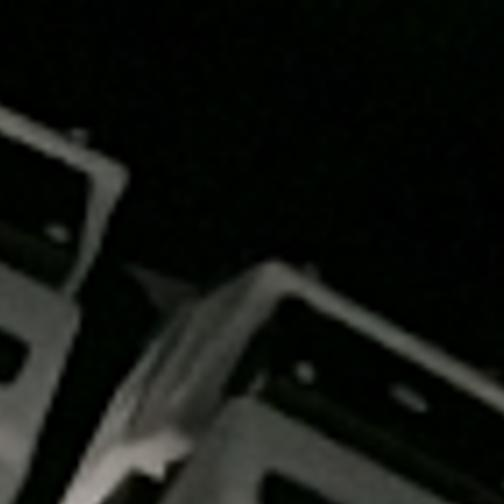

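Scene clock: 556.97 s.
left_arm: end_effector_position=(+0.7948, -0.3556, +0.1809) hand_goal=(-0.750, +0.000, -0.580, -0.700, -0.750, +0.000, -0.580, -0.700, -0.750, +0.000, -0.580, -0.700, -0.710, -0.680, -0.230, -0.170) hand_measured=(-0.754, +0.000, -0.578, -0.698, -0.754, +0.000, -0.578, -0.698, -0.754, +0.000, -0.578, -0.698, -0.714, -0.678, -0.224, -0.168) hand_current_ma=(-7, +0, +3, +5, -7, +0, +4, +4, -7, +0, +3, +4, -8, +5, +15, +5) hand_state=(goal, goal, goal, goal, goal, goal, goal, goal, goal, goal, goal, goal, goal, goal, goal, goal) hand_current_limit=0.40 hand_speed=-0.60 end_effector_quat_wxyz=(+0.263, +0.795, +0.540, -0.082) | right_arm: end_effector_position=(+0.3687, +0.2177, +0.0398) hand_goal=(-1.000, +0.060, -1.000, -1.000, -1.000, +0.004, -1.000, -1.000, -1.000, +0.080, -1.000, -1.000, -0.710, -0.680, -0.230, -0.170) hand_measured=(-0.994, +0.058, -1.000, -1.000, -1.000, +0.004, -1.000, -1.000, -0.984, +0.082, -1.000, -1.000, -0.708, -0.678, -0.226, -0.168) hand_current_ma=(+12, -3, +0, +0, -1, +1, +0, +0, +38, +3, +0, +0, +2, +2, +7, +4) hand_state=(goal, goal, goal, goal, goal, goal, goal, goal, goal, goal, goal, goal, goal, goal, goal, goal) hand_current_limit=0.40 hand_speed=-0.85 end_effector_quat_wxyz=(-0.123, +0.696, -0.696, +0.123)
Joint positions: left_arm=[2.995 -2.207 -1.392 -0.854 1.071 0.164] | right_arm=[0.161 -1.365 2.354 -2.906 -1.626 3.293]
Joint torques (N m): left_arm=[-0.4 46.45 35.2 4.55 -1.9 1.57] | right_arm=[9.43 -29.2 -25.86 -0.56 -0.75 1.63]
Wrist force (N): left_arm=[-0.1 -0.2 -0.2] | right_arm=[3.7 -4.9 -4.4]
Wrist torque (N m): left_arm=[-0.02 0.02 0.01] | right_arm=[0.03 -0.49 0.15]
Wrist force, peak (N): left_arm=[0.0 -0.3 -0.3] | right_arm=[3.8 -4.6 -9.4]
Hand target: left_arm +0.7948, -0.3556, +0.1809; +0.263, +0.795, +0.540, -0.082 | right_arm +0.3687, +0.2177, +0.0398; -0.123, +0.696, -0.696, +0.123 (not the last commanded pose)
Off the commanded pose: left_arm 0.000 m, 0 deg | right_arm 0.009 m, 0 deg.
move: contact (right_arm)

Call:
{"fn": "move", "kwargs": {
  "target": [0,0,0,0,0,0,0,0,0,0,0,0,0,0,0,0,0,0,0,0,0,0,0.4,-0.6,0,0,-0.012,0,0,0,-1,0.06,-1,-1,-1,0.004,-1,-1,-1,0.08,-1,-1,-0.71,-0.68,-0.23,-0.17,0.4,-0.85],
  "speed": 0.006,
  "stop_force": 18
}}

Scene clock: 558.77 s.
left_arm: end_effector_position=(+0.7948, -0.3556, +0.1809) hand_goal=(-0.750, +0.000, -0.580, -0.700, -0.750, +0.000, -0.580, -0.700, -0.750, +0.000, -0.580, -0.700, -0.710, -0.680, -0.230, -0.170) hand_measured=(-0.754, +0.000, -0.578, -0.698, -0.754, +0.000, -0.578, -0.698, -0.754, +0.000, -0.578, -0.698, -0.714, -0.678, -0.224, -0.168) hand_current_ma=(-7, +0, +3, +5, -7, +0, +4, +4, -7, +0, +3, +4, -8, +5, +15, +5) hand_state=(goal, goal, goal, goal, goal, goal, goal, goal, goal, goal, goal, goal, goal, goal, goal, goal) hand_current_limit=0.40 hand_speed=-0.60 end_effector_quat_wxyz=(+0.263, +0.795, +0.540, -0.082) | right_arm: end_effector_position=(+0.3688, +0.2177, +0.0384) hand_goal=(-1.000, +0.060, -1.000, -1.000, -1.000, +0.004, -1.000, -1.000, -1.000, +0.080, -1.000, -1.000, -0.710, -0.680, -0.230, -0.170) hand_measured=(-0.994, +0.058, -1.000, -1.000, -1.002, +0.008, -1.002, -1.000, -0.984, +0.082, -1.000, -1.000, -0.708, -0.678, -0.226, -0.168) hand_current_ma=(+12, -3, +0, +0, -3, +5, -2, +0, +38, +3, +0, +0, +2, +2, +7, +4) hand_state=(goal, goal, goal, goal, goal, goal, goal, goal, goal, goal, goal, goal, goal, goal, goal, goal) hand_current_limit=0.40 hand_speed=-0.85 end_effector_quat_wxyz=(-0.123, +0.696, -0.696, +0.123)
Joint positions: left_arm=[2.995 -2.207 -1.392 -0.854 1.071 0.164] | right_arm=[0.161 -1.361 2.355 -2.912 -1.626 3.293]
Joint torques (N m): left_arm=[-0.85 47.21 36.06 4.54 -1.86 1.68] | right_arm=[7.42 -21.55 -20.94 2.2 -0.36 1.58]
Wrist force (N): left_arm=[-0.2 -0.3 0.1] | right_arm=[2.6 -6.7 -23.5]
Wrist torque (N m): left_arm=[-0.06 0.04 0.00] | right_arm=[2.56 -0.02 -0.04]
Wrist force, peak (N): left_arm=[-0.2 -0.4 0.1] | right_arm=[2.6 -6.7 -27.6]
Hand target: left_arm +0.7948, -0.3556, +0.1809; +0.263, +0.795, +0.540, -0.082 | right_arm +0.3688, +0.2177, +0.0384; -0.123, +0.696, -0.696, +0.123 (not the last commanded pose)
Off the commanded pose: left_arm 0.000 m, 0 deg | right_arm 0.006 m, 0 deg.
move: contact (right_arm)

Call:
{"fn": "move", "kwargs": {
  "target": [0,0,0,0,0,0,0,0,0,0,0,0,0,0,0,0,0,0,0,0,0,0,0.4,-0.6,0,0,-0.012,0,0,0,-1,0.06,-1,-1,-1,0.004,-1,-1,-1,0.08,-1,-1,-0.71,-0.68,-0.23,-0.17,0.4,-0.85],
  "speed": 0.006,
  "stop_force": 15
}}

Scene clock: 560.67 s.
left_arm: end_effector_position=(+0.7948, -0.3556, +0.1809) hand_goal=(-0.750, +0.000, -0.580, -0.700, -0.750, +0.000, -0.580, -0.700, -0.750, +0.000, -0.580, -0.700, -0.710, -0.680, -0.230, -0.170) hand_measured=(-0.754, +0.000, -0.578, -0.698, -0.754, +0.000, -0.578, -0.698, -0.754, +0.000, -0.578, -0.698, -0.714, -0.678, -0.224, -0.168) hand_current_ma=(-7, +0, +3, +5, -7, +0, +4, +4, -7, +0, +3, +4, -8, +5, +15, +5) hand_state=(goal, goal, goal, goal, goal, goal, goal, goal, goal, goal, goal, goal, goal, goal, goal, goal) hand_current_limit=0.40 hand_speed=-0.60 end_effector_quat_wxyz=(+0.263, +0.795, +0.540, -0.082) | right_arm: end_effector_position=(+0.3691, +0.2178, +0.0373) hand_goal=(-1.000, +0.060, -1.000, -1.000, -1.000, +0.004, -1.000, -1.000, -1.000, +0.080, -1.000, -1.000, -0.710, -0.680, -0.230, -0.170) hand_measured=(-0.994, +0.058, -1.000, -1.000, -1.004, +0.012, -1.002, -1.000, -0.984, +0.082, -1.000, -1.000, -0.708, -0.678, -0.226, -0.168) hand_current_ma=(+12, -3, +0, +0, -7, +11, -4, -1, +38, +3, +0, +0, +2, +2, +7, +4) hand_state=(goal, goal, goal, goal, goal, goal, goal, goal, goal, goal, goal, goal, goal, goal, goal, goal) hand_current_limit=0.40 hand_speed=-0.85 end_effector_quat_wxyz=(-0.124, +0.696, -0.696, +0.124)
Joint positions: left_arm=[2.995 -2.207 -1.392 -0.854 1.071 0.164] | right_arm=[0.161 -1.357 2.356 -2.917 -1.626 3.293]
Joint torques (N m): left_arm=[-1.41 47.19 35.73 4.46 -1.87 1.57] | right_arm=[7.48 -13.59 -16.01 5.19 -0.47 1.59]
Wrist force (N): left_arm=[-0.1 0.0 0.1] | right_arm=[1.8 -10.0 -37.8]
Wrist torque (N m): left_arm=[-0.02 0.02 0.00] | right_arm=[4.56 0.34 -0.25]
Wrist force, peak (N): left_arm=[-0.3 -0.3 0.1] | right_arm=[1.4 -10.0 -43.2]
Hand target: left_arm +0.7948, -0.3556, +0.1809; +0.263, +0.795, +0.540, -0.082 | right_arm +0.3690, +0.2178, +0.0373; -0.124, +0.696, -0.696, +0.124 (not the last commanded pose)
Off the commanded pose: left_arm 0.000 m, 0 deg | right_arm 0.006 m, 0 deg.
move: contact (right_arm)

Call:
{"fn": "move", "kwargs": {
  "target": [0,0,0,0,0,0,0,0,0,0,0,0,0,0,0,0,0,0,0,0,0,0,0.4,-0.6,0,0,-0.012,0,0,0,-1,0.06,-1,-1,-1,0.004,-1,-1,-1,0.08,-1,-1,-0.71,-0.68,-0.23,-0.17,0.4,-0.85],
  "speed": 0.006,
  "stop_force": 15
}}

Scene clock: 562.40 s.
left_arm: end_effector_position=(+0.7948, -0.3556, +0.1809) hand_goal=(-0.750, +0.000, -0.580, -0.700, -0.750, +0.000, -0.580, -0.700, -0.750, +0.000, -0.580, -0.700, -0.710, -0.680, -0.230, -0.170) hand_measured=(-0.754, +0.000, -0.578, -0.698, -0.754, +0.000, -0.578, -0.698, -0.754, +0.000, -0.578, -0.698, -0.714, -0.678, -0.224, -0.168) hand_current_ma=(-7, +0, +3, +5, -7, +0, +4, +4, -7, +0, +3, +4, -8, +5, +15, +5) hand_state=(goal, goal, goal, goal, goal, goal, goal, goal, goal, goal, goal, goal, goal, goal, goal, goal) hand_current_limit=0.40 hand_speed=-0.60 end_effector_quat_wxyz=(+0.263, +0.795, +0.540, -0.082) | right_arm: end_effector_position=(+0.3694, +0.2178, +0.0364) hand_goal=(-1.000, +0.060, -1.000, -1.000, -1.000, +0.004, -1.000, -1.000, -1.000, +0.080, -1.000, -1.000, -0.710, -0.680, -0.230, -0.170) hand_measured=(-0.994, +0.058, -1.000, -1.000, -1.006, +0.014, -1.004, -1.002, -0.984, +0.082, -1.000, -1.000, -0.708, -0.678, -0.226, -0.168) hand_current_ma=(+12, -3, +0, +0, -10, +17, -6, -1, +38, +3, +0, +0, +2, +2, +7, +4) hand_state=(goal, goal, goal, goal, goal, goal, goal, goal, goal, goal, goal, goal, goal, goal, goal, goal) hand_current_limit=0.40 hand_speed=-0.85 end_effector_quat_wxyz=(-0.124, +0.696, -0.696, +0.124)
Joint positions: left_arm=[2.995 -2.207 -1.392 -0.854 1.071 0.164] | right_arm=[0.161 -1.354 2.356 -2.921 -1.626 3.293]
Joint torques (N m): left_arm=[-0.94 47.02 35.49 4.53 -1.89 1.63] | right_arm=[7.21 -7.45 -11.59 7.08 -0.75 1.48]
Wrist force (N): left_arm=[-0.2 -0.2 0.1] | right_arm=[0.9 -9.3 -52.8]
Wrist torque (N m): left_arm=[-0.05 0.03 -0.01] | right_arm=[6.53 0.67 -0.35]
Wrist force, peak (N): left_arm=[-0.4 -0.3 0.0] | right_arm=[0.3 -11.0 -58.6]
Hand target: left_arm +0.7948, -0.3556, +0.1809; +0.263, +0.795, +0.540, -0.082 | right_arm +0.3692, +0.2178, +0.0363; -0.124, +0.696, -0.696, +0.124 (not the last commanded pose)
Off the commanded pose: left_arm 0.000 m, 0 deg | right_arm 0.006 m, 0 deg.
move: contact (right_arm)

Call:
{"fn": "move", "kwargs": {
  "target": [0,0,0,0,0,0,0,0,0,0,0,0,0,0,0,0,0,0,0,0,0,0,0.4,-0.6,0,0,-0.012,0,0,0,-1,0.06,-1,-1,-1,0.004,-1,-1,-1,0.08,-1,-1,-0.71,-0.68,-0.23,-0.17,0.4,-0.85],
  "speed": 0.006,
  "stop_force": 15
}}

Scene clock: 564.97 s.
left_arm: end_effector_position=(+0.7948, -0.3556, +0.1809) hand_goal=(-0.750, +0.000, -0.580, -0.700, -0.750, +0.000, -0.580, -0.700, -0.750, +0.000, -0.580, -0.700, -0.710, -0.680, -0.230, -0.170) hand_measured=(-0.754, +0.000, -0.578, -0.698, -0.754, +0.000, -0.578, -0.698, -0.754, +0.000, -0.578, -0.698, -0.714, -0.678, -0.224, -0.168) hand_current_ma=(-7, +0, +3, +5, -7, +0, +4, +4, -7, +0, +3, +4, -8, +5, +15, +5) hand_state=(goal, goal, goal, goal, goal, goal, goal, goal, goal, goal, goal, goal, goal, goal, goal, goal) hand_current_limit=0.40 hand_speed=-0.60 end_effector_quat_wxyz=(+0.263, +0.795, +0.540, -0.082) | right_arm: end_effector_position=(+0.3698, +0.2179, +0.0355) hand_goal=(-1.000, +0.060, -1.000, -1.000, -1.000, +0.004, -1.000, -1.000, -1.000, +0.080, -1.000, -1.000, -0.710, -0.680, -0.230, -0.170) hand_measured=(-0.994, +0.058, -1.000, -1.000, -1.006, +0.020, -1.004, -1.002, -0.984, +0.082, -1.000, -1.000, -0.708, -0.678, -0.226, -0.168) hand_current_ma=(+12, -3, +0, +0, -12, +28, -7, -2, +38, +3, +0, +0, +2, +2, +7, +4) hand_state=(goal, goal, goal, goal, goal, goal, goal, goal, goal, goal, goal, goal, goal, goal, goal, goal) hand_current_limit=0.40 hand_speed=-0.85 end_effector_quat_wxyz=(-0.125, +0.696, -0.696, +0.124)
Joint positions: left_arm=[2.995 -2.207 -1.392 -0.854 1.071 0.164] | right_arm=[0.161 -1.351 2.357 -2.926 -1.626 3.293]
Joint torques (N m): left_arm=[-0.93 46.84 35.5 4.5 -1.94 1.52] | right_arm=[1.79 -3.64 -5.05 7.46 -0.53 1.63]
Wrist force (N): left_arm=[-0.3 -0.1 0.0] | right_arm=[0.6 -15.3 -59.1]
Wrist torque (N m): left_arm=[-0.02 0.05 -0.02] | right_arm=[7.51 0.84 -0.56]
Wrist force, peak (N): left_arm=[0.0 -0.5 0.0] | right_arm=[-0.6 -10.3 -72.4]
Hand target: left_arm +0.7948, -0.3556, +0.1809; +0.263, +0.795, +0.540, -0.082 | right_arm +0.3695, +0.2178, +0.0354; -0.124, +0.696, -0.696, +0.124 (not the last commanded pose)
Off the commanded pose: left_arm 0.000 m, 0 deg | right_arm 0.006 m, 0 deg.
move: contact (right_arm)

Call:
{"fn": "move", "kwargs": {
  "target": [0,0,0,0,0,0,0,0,0,0,0,0,0,0,0,0,0,0,0,0,0,0,0.4,-0.6,0,0,-0.012,0,0,0,-1,0.06,-1,-1,-1,0.004,-1,-1,-1,0.08,-1,-1,-0.71,-0.68,-0.23,-0.17,0.4,-0.85],
  "speed": 0.006,
  "stop_force": 15
}}

Call:
{"fn": "move", "kwargs": {
  "target": [0,0,0,0,0,0,0,0,0,0,0,0,0,0,0,0,0,0,0,0,0,0,0.4,-0.6,0,0,-0.012,0,0,0,-1,0.06,-1,-1,-1,0.004,-1,-1,-1,0.08,-1,-1,-0.71,-0.68,-0.23,-0.17,0.4,-0.85],
  "speed": 0.006,
  "stop_force": 12
}}

Scene clock: 567.30 s.
left_arm: end_effector_position=(+0.7948, -0.3556, +0.1809) hand_goal=(-0.750, +0.000, -0.580, -0.700, -0.750, +0.000, -0.580, -0.700, -0.750, +0.000, -0.580, -0.700, -0.710, -0.680, -0.230, -0.170) hand_measured=(-0.754, +0.000, -0.578, -0.698, -0.754, +0.000, -0.578, -0.698, -0.754, +0.000, -0.578, -0.698, -0.714, -0.678, -0.224, -0.168) hand_current_ma=(-7, +0, +3, +5, -7, +0, +4, +4, -7, +0, +3, +4, -8, +5, +15, +5) hand_state=(goal, goal, goal, goal, goal, goal, goal, goal, goal, goal, goal, goal, goal, goal, goal, goal) hand_current_limit=0.40 hand_speed=-0.60 end_effector_quat_wxyz=(+0.263, +0.795, +0.540, -0.082) | right_arm: end_effector_position=(+0.3751, +0.2188, +0.0309) hand_goal=(-1.000, +0.060, -1.000, -1.000, -1.000, +0.004, -1.000, -1.000, -1.000, +0.080, -1.000, -1.000, -0.710, -0.680, -0.230, -0.170) hand_measured=(-0.994, +0.058, -1.000, -1.000, -1.008, +0.050, -1.004, -1.002, -0.984, +0.082, -1.000, -1.000, -0.708, -0.678, -0.226, -0.168) hand_current_ma=(+13, -3, +0, +0, -13, +115, -8, -2, +37, +3, +0, +0, +2, +2, +7, +4) hand_state=(goal, goal, goal, goal, goal, blocked, goal, goal, goal, goal, goal, goal, goal, goal, goal, goal) hand_current_limit=0.40 hand_speed=-0.85 end_effector_quat_wxyz=(-0.135, +0.694, -0.695, +0.132)
Joint positions: left_arm=[2.995 -2.207 -1.392 -0.854 1.071 0.164] | right_arm=[0.161 -1.331 2.362 -2.978 -1.626 3.293]
Joint torques (N m): left_arm=[-0.38 46.77 34.98 4.39 -1.9 1.65] | right_arm=[-7.14 15.48 21.61 7.38 1.03 1.65]
Wrist force (N): left_arm=[-0.1 -0.2 0.1] | right_arm=[-0.8 -14.2 -70.2]
Wrist torque (N m): left_arm=[-0.04 0.02 0.00] | right_arm=[8.92 1.31 -0.70]
Wrist force, peak (N): left_arm=[-0.1 -0.4 0.0] | right_arm=[-0.7 -9.6 -71.5]
Hand target: left_arm +0.7948, -0.3556, +0.1809; +0.263, +0.795, +0.540, -0.082 | right_arm +0.3695, +0.2178, +0.0282; -0.124, +0.696, -0.696, +0.124
Off the commanded pose: left_arm 0.000 m, 0 deg | right_arm 0.006 m, 2 deg.
move: off_target (right_arm)

Scene clock: 569.43 s.
left_arm: end_effector_position=(+0.7948, -0.3556, +0.1809) hand_goal=(-0.750, +0.000, -0.580, -0.700, -0.750, +0.000, -0.580, -0.700, -0.750, +0.000, -0.580, -0.700, -0.710, -0.680, -0.230, -0.170) hand_measured=(-0.754, +0.000, -0.578, -0.698, -0.754, +0.000, -0.578, -0.698, -0.754, +0.000, -0.578, -0.698, -0.714, -0.678, -0.224, -0.168) hand_current_ma=(-7, +0, +3, +5, -7, +0, +4, +4, -7, +0, +3, +4, -8, +5, +15, +5) hand_state=(goal, goal, goal, goal, goal, goal, goal, goal, goal, goal, goal, goal, goal, goal, goal, goal) hand_current_limit=0.40 hand_speed=-0.60 end_effector_quat_wxyz=(+0.263, +0.795, +0.540, -0.082) | right_arm: end_effector_position=(+0.3807, +0.2197, +0.0268) hand_goal=(-1.000, +0.060, -1.000, -1.000, -1.000, +0.004, -1.000, -1.000, -1.000, +0.080, -1.000, -1.000, -0.710, -0.680, -0.230, -0.170) hand_measured=(-0.992, +0.058, -1.000, -1.000, -1.006, +0.078, -1.004, -1.002, -0.984, +0.082, -1.000, -1.000, -0.708, -0.678, -0.226, -0.168) hand_current_ma=(+13, -3, +0, +0, -13, +210, -7, -2, +37, +3, +0, +0, +2, +2, +7, +4) hand_state=(goal, goal, goal, goal, goal, blocked, goal, goal, goal, goal, goal, goal, goal, goal, goal, goal) hand_current_limit=0.40 hand_speed=-0.85 end_effector_quat_wxyz=(-0.147, +0.692, -0.693, +0.140)
Joint positions: left_arm=[2.995 -2.207 -1.392 -0.854 1.071 0.164] | right_arm=[0.161 -1.311 2.367 -3.032 -1.626 3.293]
Joint torques (N m): left_arm=[-0.81 46.61 35.27 4.6 -1.89 1.62] | right_arm=[-7.5 13.19 21.17 7.46 1.45 1.96]
Wrist force (N): left_arm=[0.0 -0.2 -0.1] | right_arm=[0.7 -17.8 -63.3]
Wrist torque (N m): left_arm=[-0.03 0.02 0.01] | right_arm=[8.10 1.29 -0.63]
Wrist force, peak (N): left_arm=[-0.2 -0.4 -0.1] | right_arm=[-0.5 -14.1 -70.1]
Hand target: left_arm +0.7948, -0.3556, +0.1809; +0.263, +0.795, +0.540, -0.082 | right_arm +0.3695, +0.2178, +0.0210; -0.124, +0.696, -0.696, +0.124
Off the commanded pose: left_arm 0.000 m, 0 deg | right_arm 0.013 m, 3 deg.
move: off_target (right_arm)

Call:
{"fn": "move", "kwargs": {
  "target": [0,0,0,0,0,0,0,0,0,0,0,0,0,0,0,0,0,0,0,0,0,0,0.4,-0.6,0,0,0.045,0,0,0,-1,0.06,-1,-1,-1,0.004,-1,-1,-1,0.08,-1,-1,-0.71,-0.68,-0.23,-0.17,0.4,-0.85],
  "speed": 0.04
}}

Call:
{"fn": "move", "kwargs": {
  "target": [0,0,0,0,0,0,0,0,0,0,0,0,0,0,0,0,0,0,0,0,0,0,0.4,-0.6,0,0,0.05,0,0,0,-1,0.06,-1,-1,-1,0.004,-1,-1,-1,0.08,-1,-1,-0.71,-0.68,-0.23,-0.17,0.4,-0.85],
  "speed": 0.15,
  "cameras": ["cam_right_wrist"]
}}

Scene clock: 571.10 s.
left_arm: end_effector_position=(+0.7948, -0.3556, +0.1809) hand_goal=(-0.750, +0.000, -0.580, -0.700, -0.750, +0.000, -0.580, -0.700, -0.750, +0.000, -0.580, -0.700, -0.710, -0.680, -0.230, -0.170) hand_measured=(-0.754, +0.000, -0.578, -0.698, -0.754, +0.000, -0.578, -0.698, -0.754, +0.000, -0.578, -0.698, -0.714, -0.678, -0.224, -0.168) hand_current_ma=(-7, +0, +3, +5, -7, +0, +4, +4, -7, +0, +3, +4, -8, +5, +15, +5) hand_state=(goal, goal, goal, goal, goal, goal, goal, goal, goal, goal, goal, goal, goal, goal, goal, goal) hand_current_limit=0.40 hand_speed=-0.60 end_effector_quat_wxyz=(+0.263, +0.795, +0.540, -0.082) | right_arm: end_effector_position=(+0.3695, +0.2179, +0.0479) hand_goal=(-1.000, +0.060, -1.000, -1.000, -1.000, +0.004, -1.000, -1.000, -1.000, +0.080, -1.000, -1.000, -0.710, -0.680, -0.230, -0.170) hand_measured=(-0.992, +0.058, -1.000, -1.000, -0.994, +0.008, -1.000, -1.000, -0.984, +0.082, -1.000, -1.000, -0.708, -0.678, -0.226, -0.168) hand_current_ma=(+13, -3, +0, +0, +10, +4, +0, +0, +37, +3, +0, +0, +2, +2, +7, +4) hand_state=(goal, goal, goal, goal, goal, goal, goal, goal, goal, goal, goal, goal, goal, goal, goal, goal) hand_current_limit=0.40 hand_speed=-0.85 end_effector_quat_wxyz=(-0.124, +0.696, -0.696, +0.124)
Joint positions: left_arm=[2.995 -2.207 -1.392 -0.854 1.071 0.164] | right_arm=[0.161 -1.386 2.347 -2.881 -1.626 3.293]
Joint torques (N m): left_arm=[-0.92 46.84 35.6 4.56 -1.83 1.71] | right_arm=[-3.42 -30 -27.18 -0.89 -1.42 -0.41]
Wrist force (N): left_arm=[-0.2 -0.2 -0.1] | right_arm=[5.6 -5.4 -0.9]
Wrist torque (N m): left_arm=[-0.02 0.04 -0.01] | right_arm=[-0.57 -0.76 0.32]
Wrist force, peak (N): left_arm=[-0.4 -0.4 0.0] | right_arm=[0.8 -17.7 -63.3]
Hand target: left_arm +0.7948, -0.3556, +0.1809; +0.263, +0.795, +0.540, -0.082 | right_arm +0.3695, +0.2178, +0.0480; -0.124, +0.696, -0.696, +0.124
Off the commanded pose: left_arm 0.000 m, 0 deg | right_arm 0.000 m, 0 deg.
move: done

Scene clock: 572.07 s.
left_arm: end_effector_position=(+0.7948, -0.3556, +0.1809) hand_goal=(-0.750, +0.000, -0.580, -0.700, -0.750, +0.000, -0.580, -0.700, -0.750, +0.000, -0.580, -0.700, -0.710, -0.680, -0.230, -0.170) hand_measured=(-0.754, +0.000, -0.578, -0.698, -0.754, +0.000, -0.578, -0.698, -0.754, +0.000, -0.578, -0.698, -0.714, -0.678, -0.224, -0.168) hand_current_ma=(-7, +0, +3, +5, -7, +0, +4, +4, -7, +0, +3, +4, -8, +5, +15, +5) hand_state=(goal, goal, goal, goal, goal, goal, goal, goal, goal, goal, goal, goal, goal, goal, goal, goal) hand_current_limit=0.40 hand_speed=-0.60 end_effector_quat_wxyz=(+0.263, +0.795, +0.540, -0.082) | right_arm: end_effector_position=(+0.3695, +0.2179, +0.0779) hand_goal=(-1.000, +0.060, -1.000, -1.000, -1.000, +0.004, -1.000, -1.000, -1.000, +0.080, -1.000, -1.000, -0.710, -0.680, -0.230, -0.170) hand_measured=(-0.992, +0.058, -1.000, -1.000, -0.994, +0.008, -1.000, -1.000, -0.984, +0.082, -1.000, -1.000, -0.708, -0.678, -0.226, -0.168) hand_current_ma=(+13, -3, +0, +0, +11, +4, +0, +0, +37, +3, +0, +0, +2, +2, +7, +4) hand_state=(goal, goal, goal, goal, goal, goal, goal, goal, goal, goal, goal, goal, goal, goal, goal, goal) hand_current_limit=0.40 hand_speed=-0.85 end_effector_quat_wxyz=(-0.124, +0.696, -0.696, +0.124)
Joint positions: left_arm=[2.995 -2.207 -1.392 -0.854 1.071 0.164] | right_arm=[0.161 -1.463 2.32 -2.776 -1.626 3.293]
Joint torques (N m): left_arm=[-0.94 47.35 34.96 4.38 -1.97 1.61] | right_arm=[7.99 -29.48 -29.5 -0.63 -0.76 -0.26]
Wrist force (N): left_arm=[-0.1 -0.3 0.0] | right_arm=[5.5 -5.3 -1.1]
Wrist torque (N m): left_arm=[-0.05 0.02 0.00] | right_arm=[-0.55 -0.73 0.31]
Wrist force, peak (N): left_arm=[-0.3 -0.4 -0.1] | right_arm=[5.8 -5.3 -1.3]
Hand target: left_arm +0.7948, -0.3556, +0.1809; +0.263, +0.795, +0.540, -0.082 | right_arm +0.3695, +0.2178, +0.0780; -0.124, +0.696, -0.696, +0.124
Off the commanded pose: left_arm 0.000 m, 0 deg | right_arm 0.000 m, 0 deg.
move: done
camera_calibration:
cam_right_wrist: T_world_to_cam=[[-0.586076, 0.781131, -0.21529, 0.0953023], [0.136807, 0.35729, 0.92392, -0.267699], [0.798623, 0.512034, -0.316263, -0.264262], [0, 0, 0, 1]] pos_world=[0.303523, 0.156514, 0.184274]
Images, in order (width x height): cam_right_wrist 616x616.

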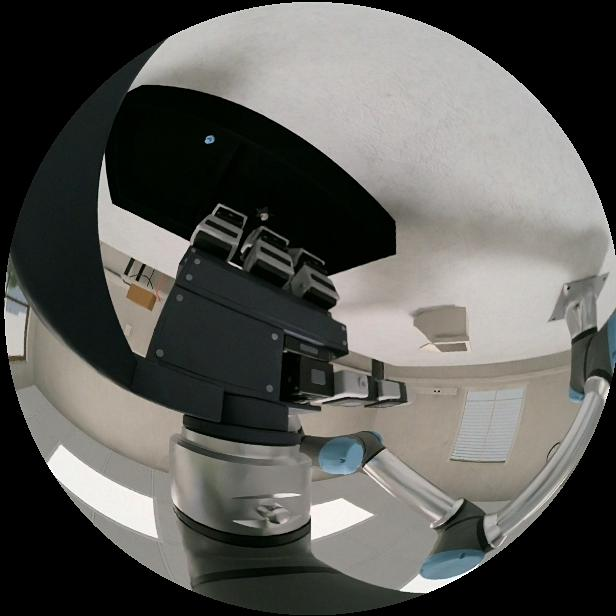

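Call:
{"fn": "move", "kwargs": {
  "target": [0,0,0,0,0,0,0,0,0,0,0,0,0,0,0,0,0,0,0,0,0,0,0.4,-0.6,0.1058,0.0295,0.0068,0,-0.0111,0,-1,0.06,-1,-1,-1,0.004,-1,-1,-1,0.08,-1,-1,-0.71,-0.68,-0.23,-0.17,0.4,-0.85],
  "speed": 0.15,
  "cameras": ["cam_right_wrist"]
}}

Scene clock: 573.47 s.
left_arm: end_effector_position=(+0.7948, -0.3556, +0.1809) hand_goal=(-0.750, +0.000, -0.580, -0.700, -0.750, +0.000, -0.580, -0.700, -0.750, +0.000, -0.580, -0.700, -0.710, -0.680, -0.230, -0.170) hand_measured=(-0.754, +0.000, -0.578, -0.698, -0.754, +0.000, -0.578, -0.698, -0.754, +0.000, -0.578, -0.698, -0.714, -0.678, -0.224, -0.168) hand_current_ma=(-7, +0, +3, +5, -7, +0, +4, +4, -7, +0, +3, +4, -8, +5, +15, +5) hand_state=(goal, goal, goal, goal, goal, goal, goal, goal, goal, goal, goal, goal, goal, goal, goal, goal) hand_current_limit=0.40 hand_speed=-0.60 end_effector_quat_wxyz=(+0.263, +0.795, +0.540, -0.082) | right_arm: end_effector_position=(+0.4329, +0.2355, +0.0821) hand_goal=(-1.000, +0.060, -1.000, -1.000, -1.000, +0.004, -1.000, -1.000, -1.000, +0.080, -1.000, -1.000, -0.710, -0.680, -0.230, -0.170) hand_measured=(-0.992, +0.058, -1.000, -1.000, -0.994, +0.008, -1.000, -1.000, -0.984, +0.082, -1.000, -1.000, -0.708, -0.678, -0.226, -0.168) hand_current_ma=(+13, -3, +0, +0, +11, +4, +0, +0, +37, +3, +0, +0, +2, +2, +7, +4) hand_state=(goal, goal, goal, goal, goal, goal, goal, goal, goal, goal, goal, goal, goal, goal, goal, goal) hand_current_limit=0.40 hand_speed=-0.85 end_effector_quat_wxyz=(-0.136, +0.694, -0.694, +0.136)
Joint positions: left_arm=[2.995 -2.207 -1.392 -0.854 1.071 0.164] | right_arm=[0.18 -1.343 2.163 -2.774 -1.638 3.309]
Joint torques (N m): left_arm=[-0.84 47.06 35.2 4.44 -1.94 1.72] | right_arm=[13.16 -18.21 -30.18 -0.77 -1.42 1.66]
Wrist force (N): left_arm=[-0.1 -0.1 0.0] | right_arm=[5.6 -5.2 -1.2]
Wrist torque (N m): left_arm=[-0.02 0.03 0.00] | right_arm=[-0.51 -0.76 0.34]
Wrist force, peak (N): left_arm=[-0.3 -0.3 0.0] | right_arm=[5.3 -6.4 -0.8]
Hand target: left_arm +0.7948, -0.3556, +0.1809; +0.263, +0.795, +0.540, -0.082 | right_arm +0.4330, +0.2355, +0.0821; -0.136, +0.694, -0.694, +0.136
Off the commanded pose: left_arm 0.000 m, 0 deg | right_arm 0.000 m, 0 deg.
move: done
camera_calibration:
cam_right_wrist: T_world_to_cam=[[-0.578305, 0.781082, -0.235529, 0.117867], [0.104528, 0.357263, 0.928136, -0.272835], [0.809096, 0.512127, -0.288253, -0.329417], [0, 0, 0, 1]] pos_world=[0.363212, 0.174114, 0.186034]
Images, in order (width x height): cam_right_wrist 616x616.

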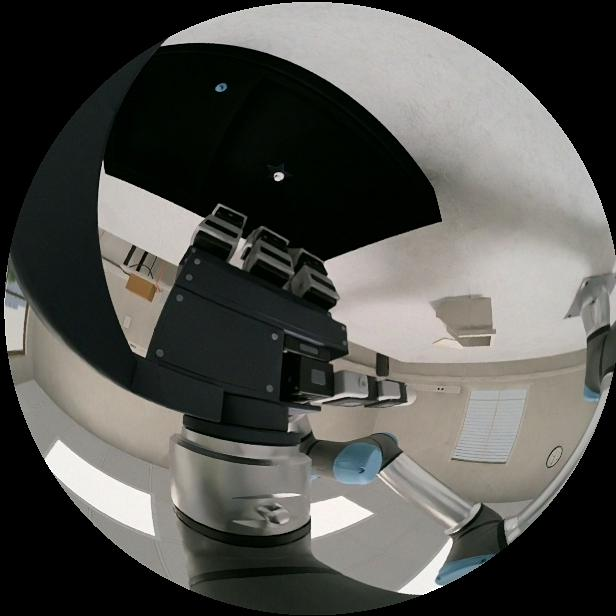

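Call:
{"fn": "zoom_image", "kwargs": {
  "camera": "cam_right_wrist",
  "region": [255, 152, 305, 202]
}}

Scaled by 10.080 from the camera's 616x616 image, which has a finer 880x880 frame.

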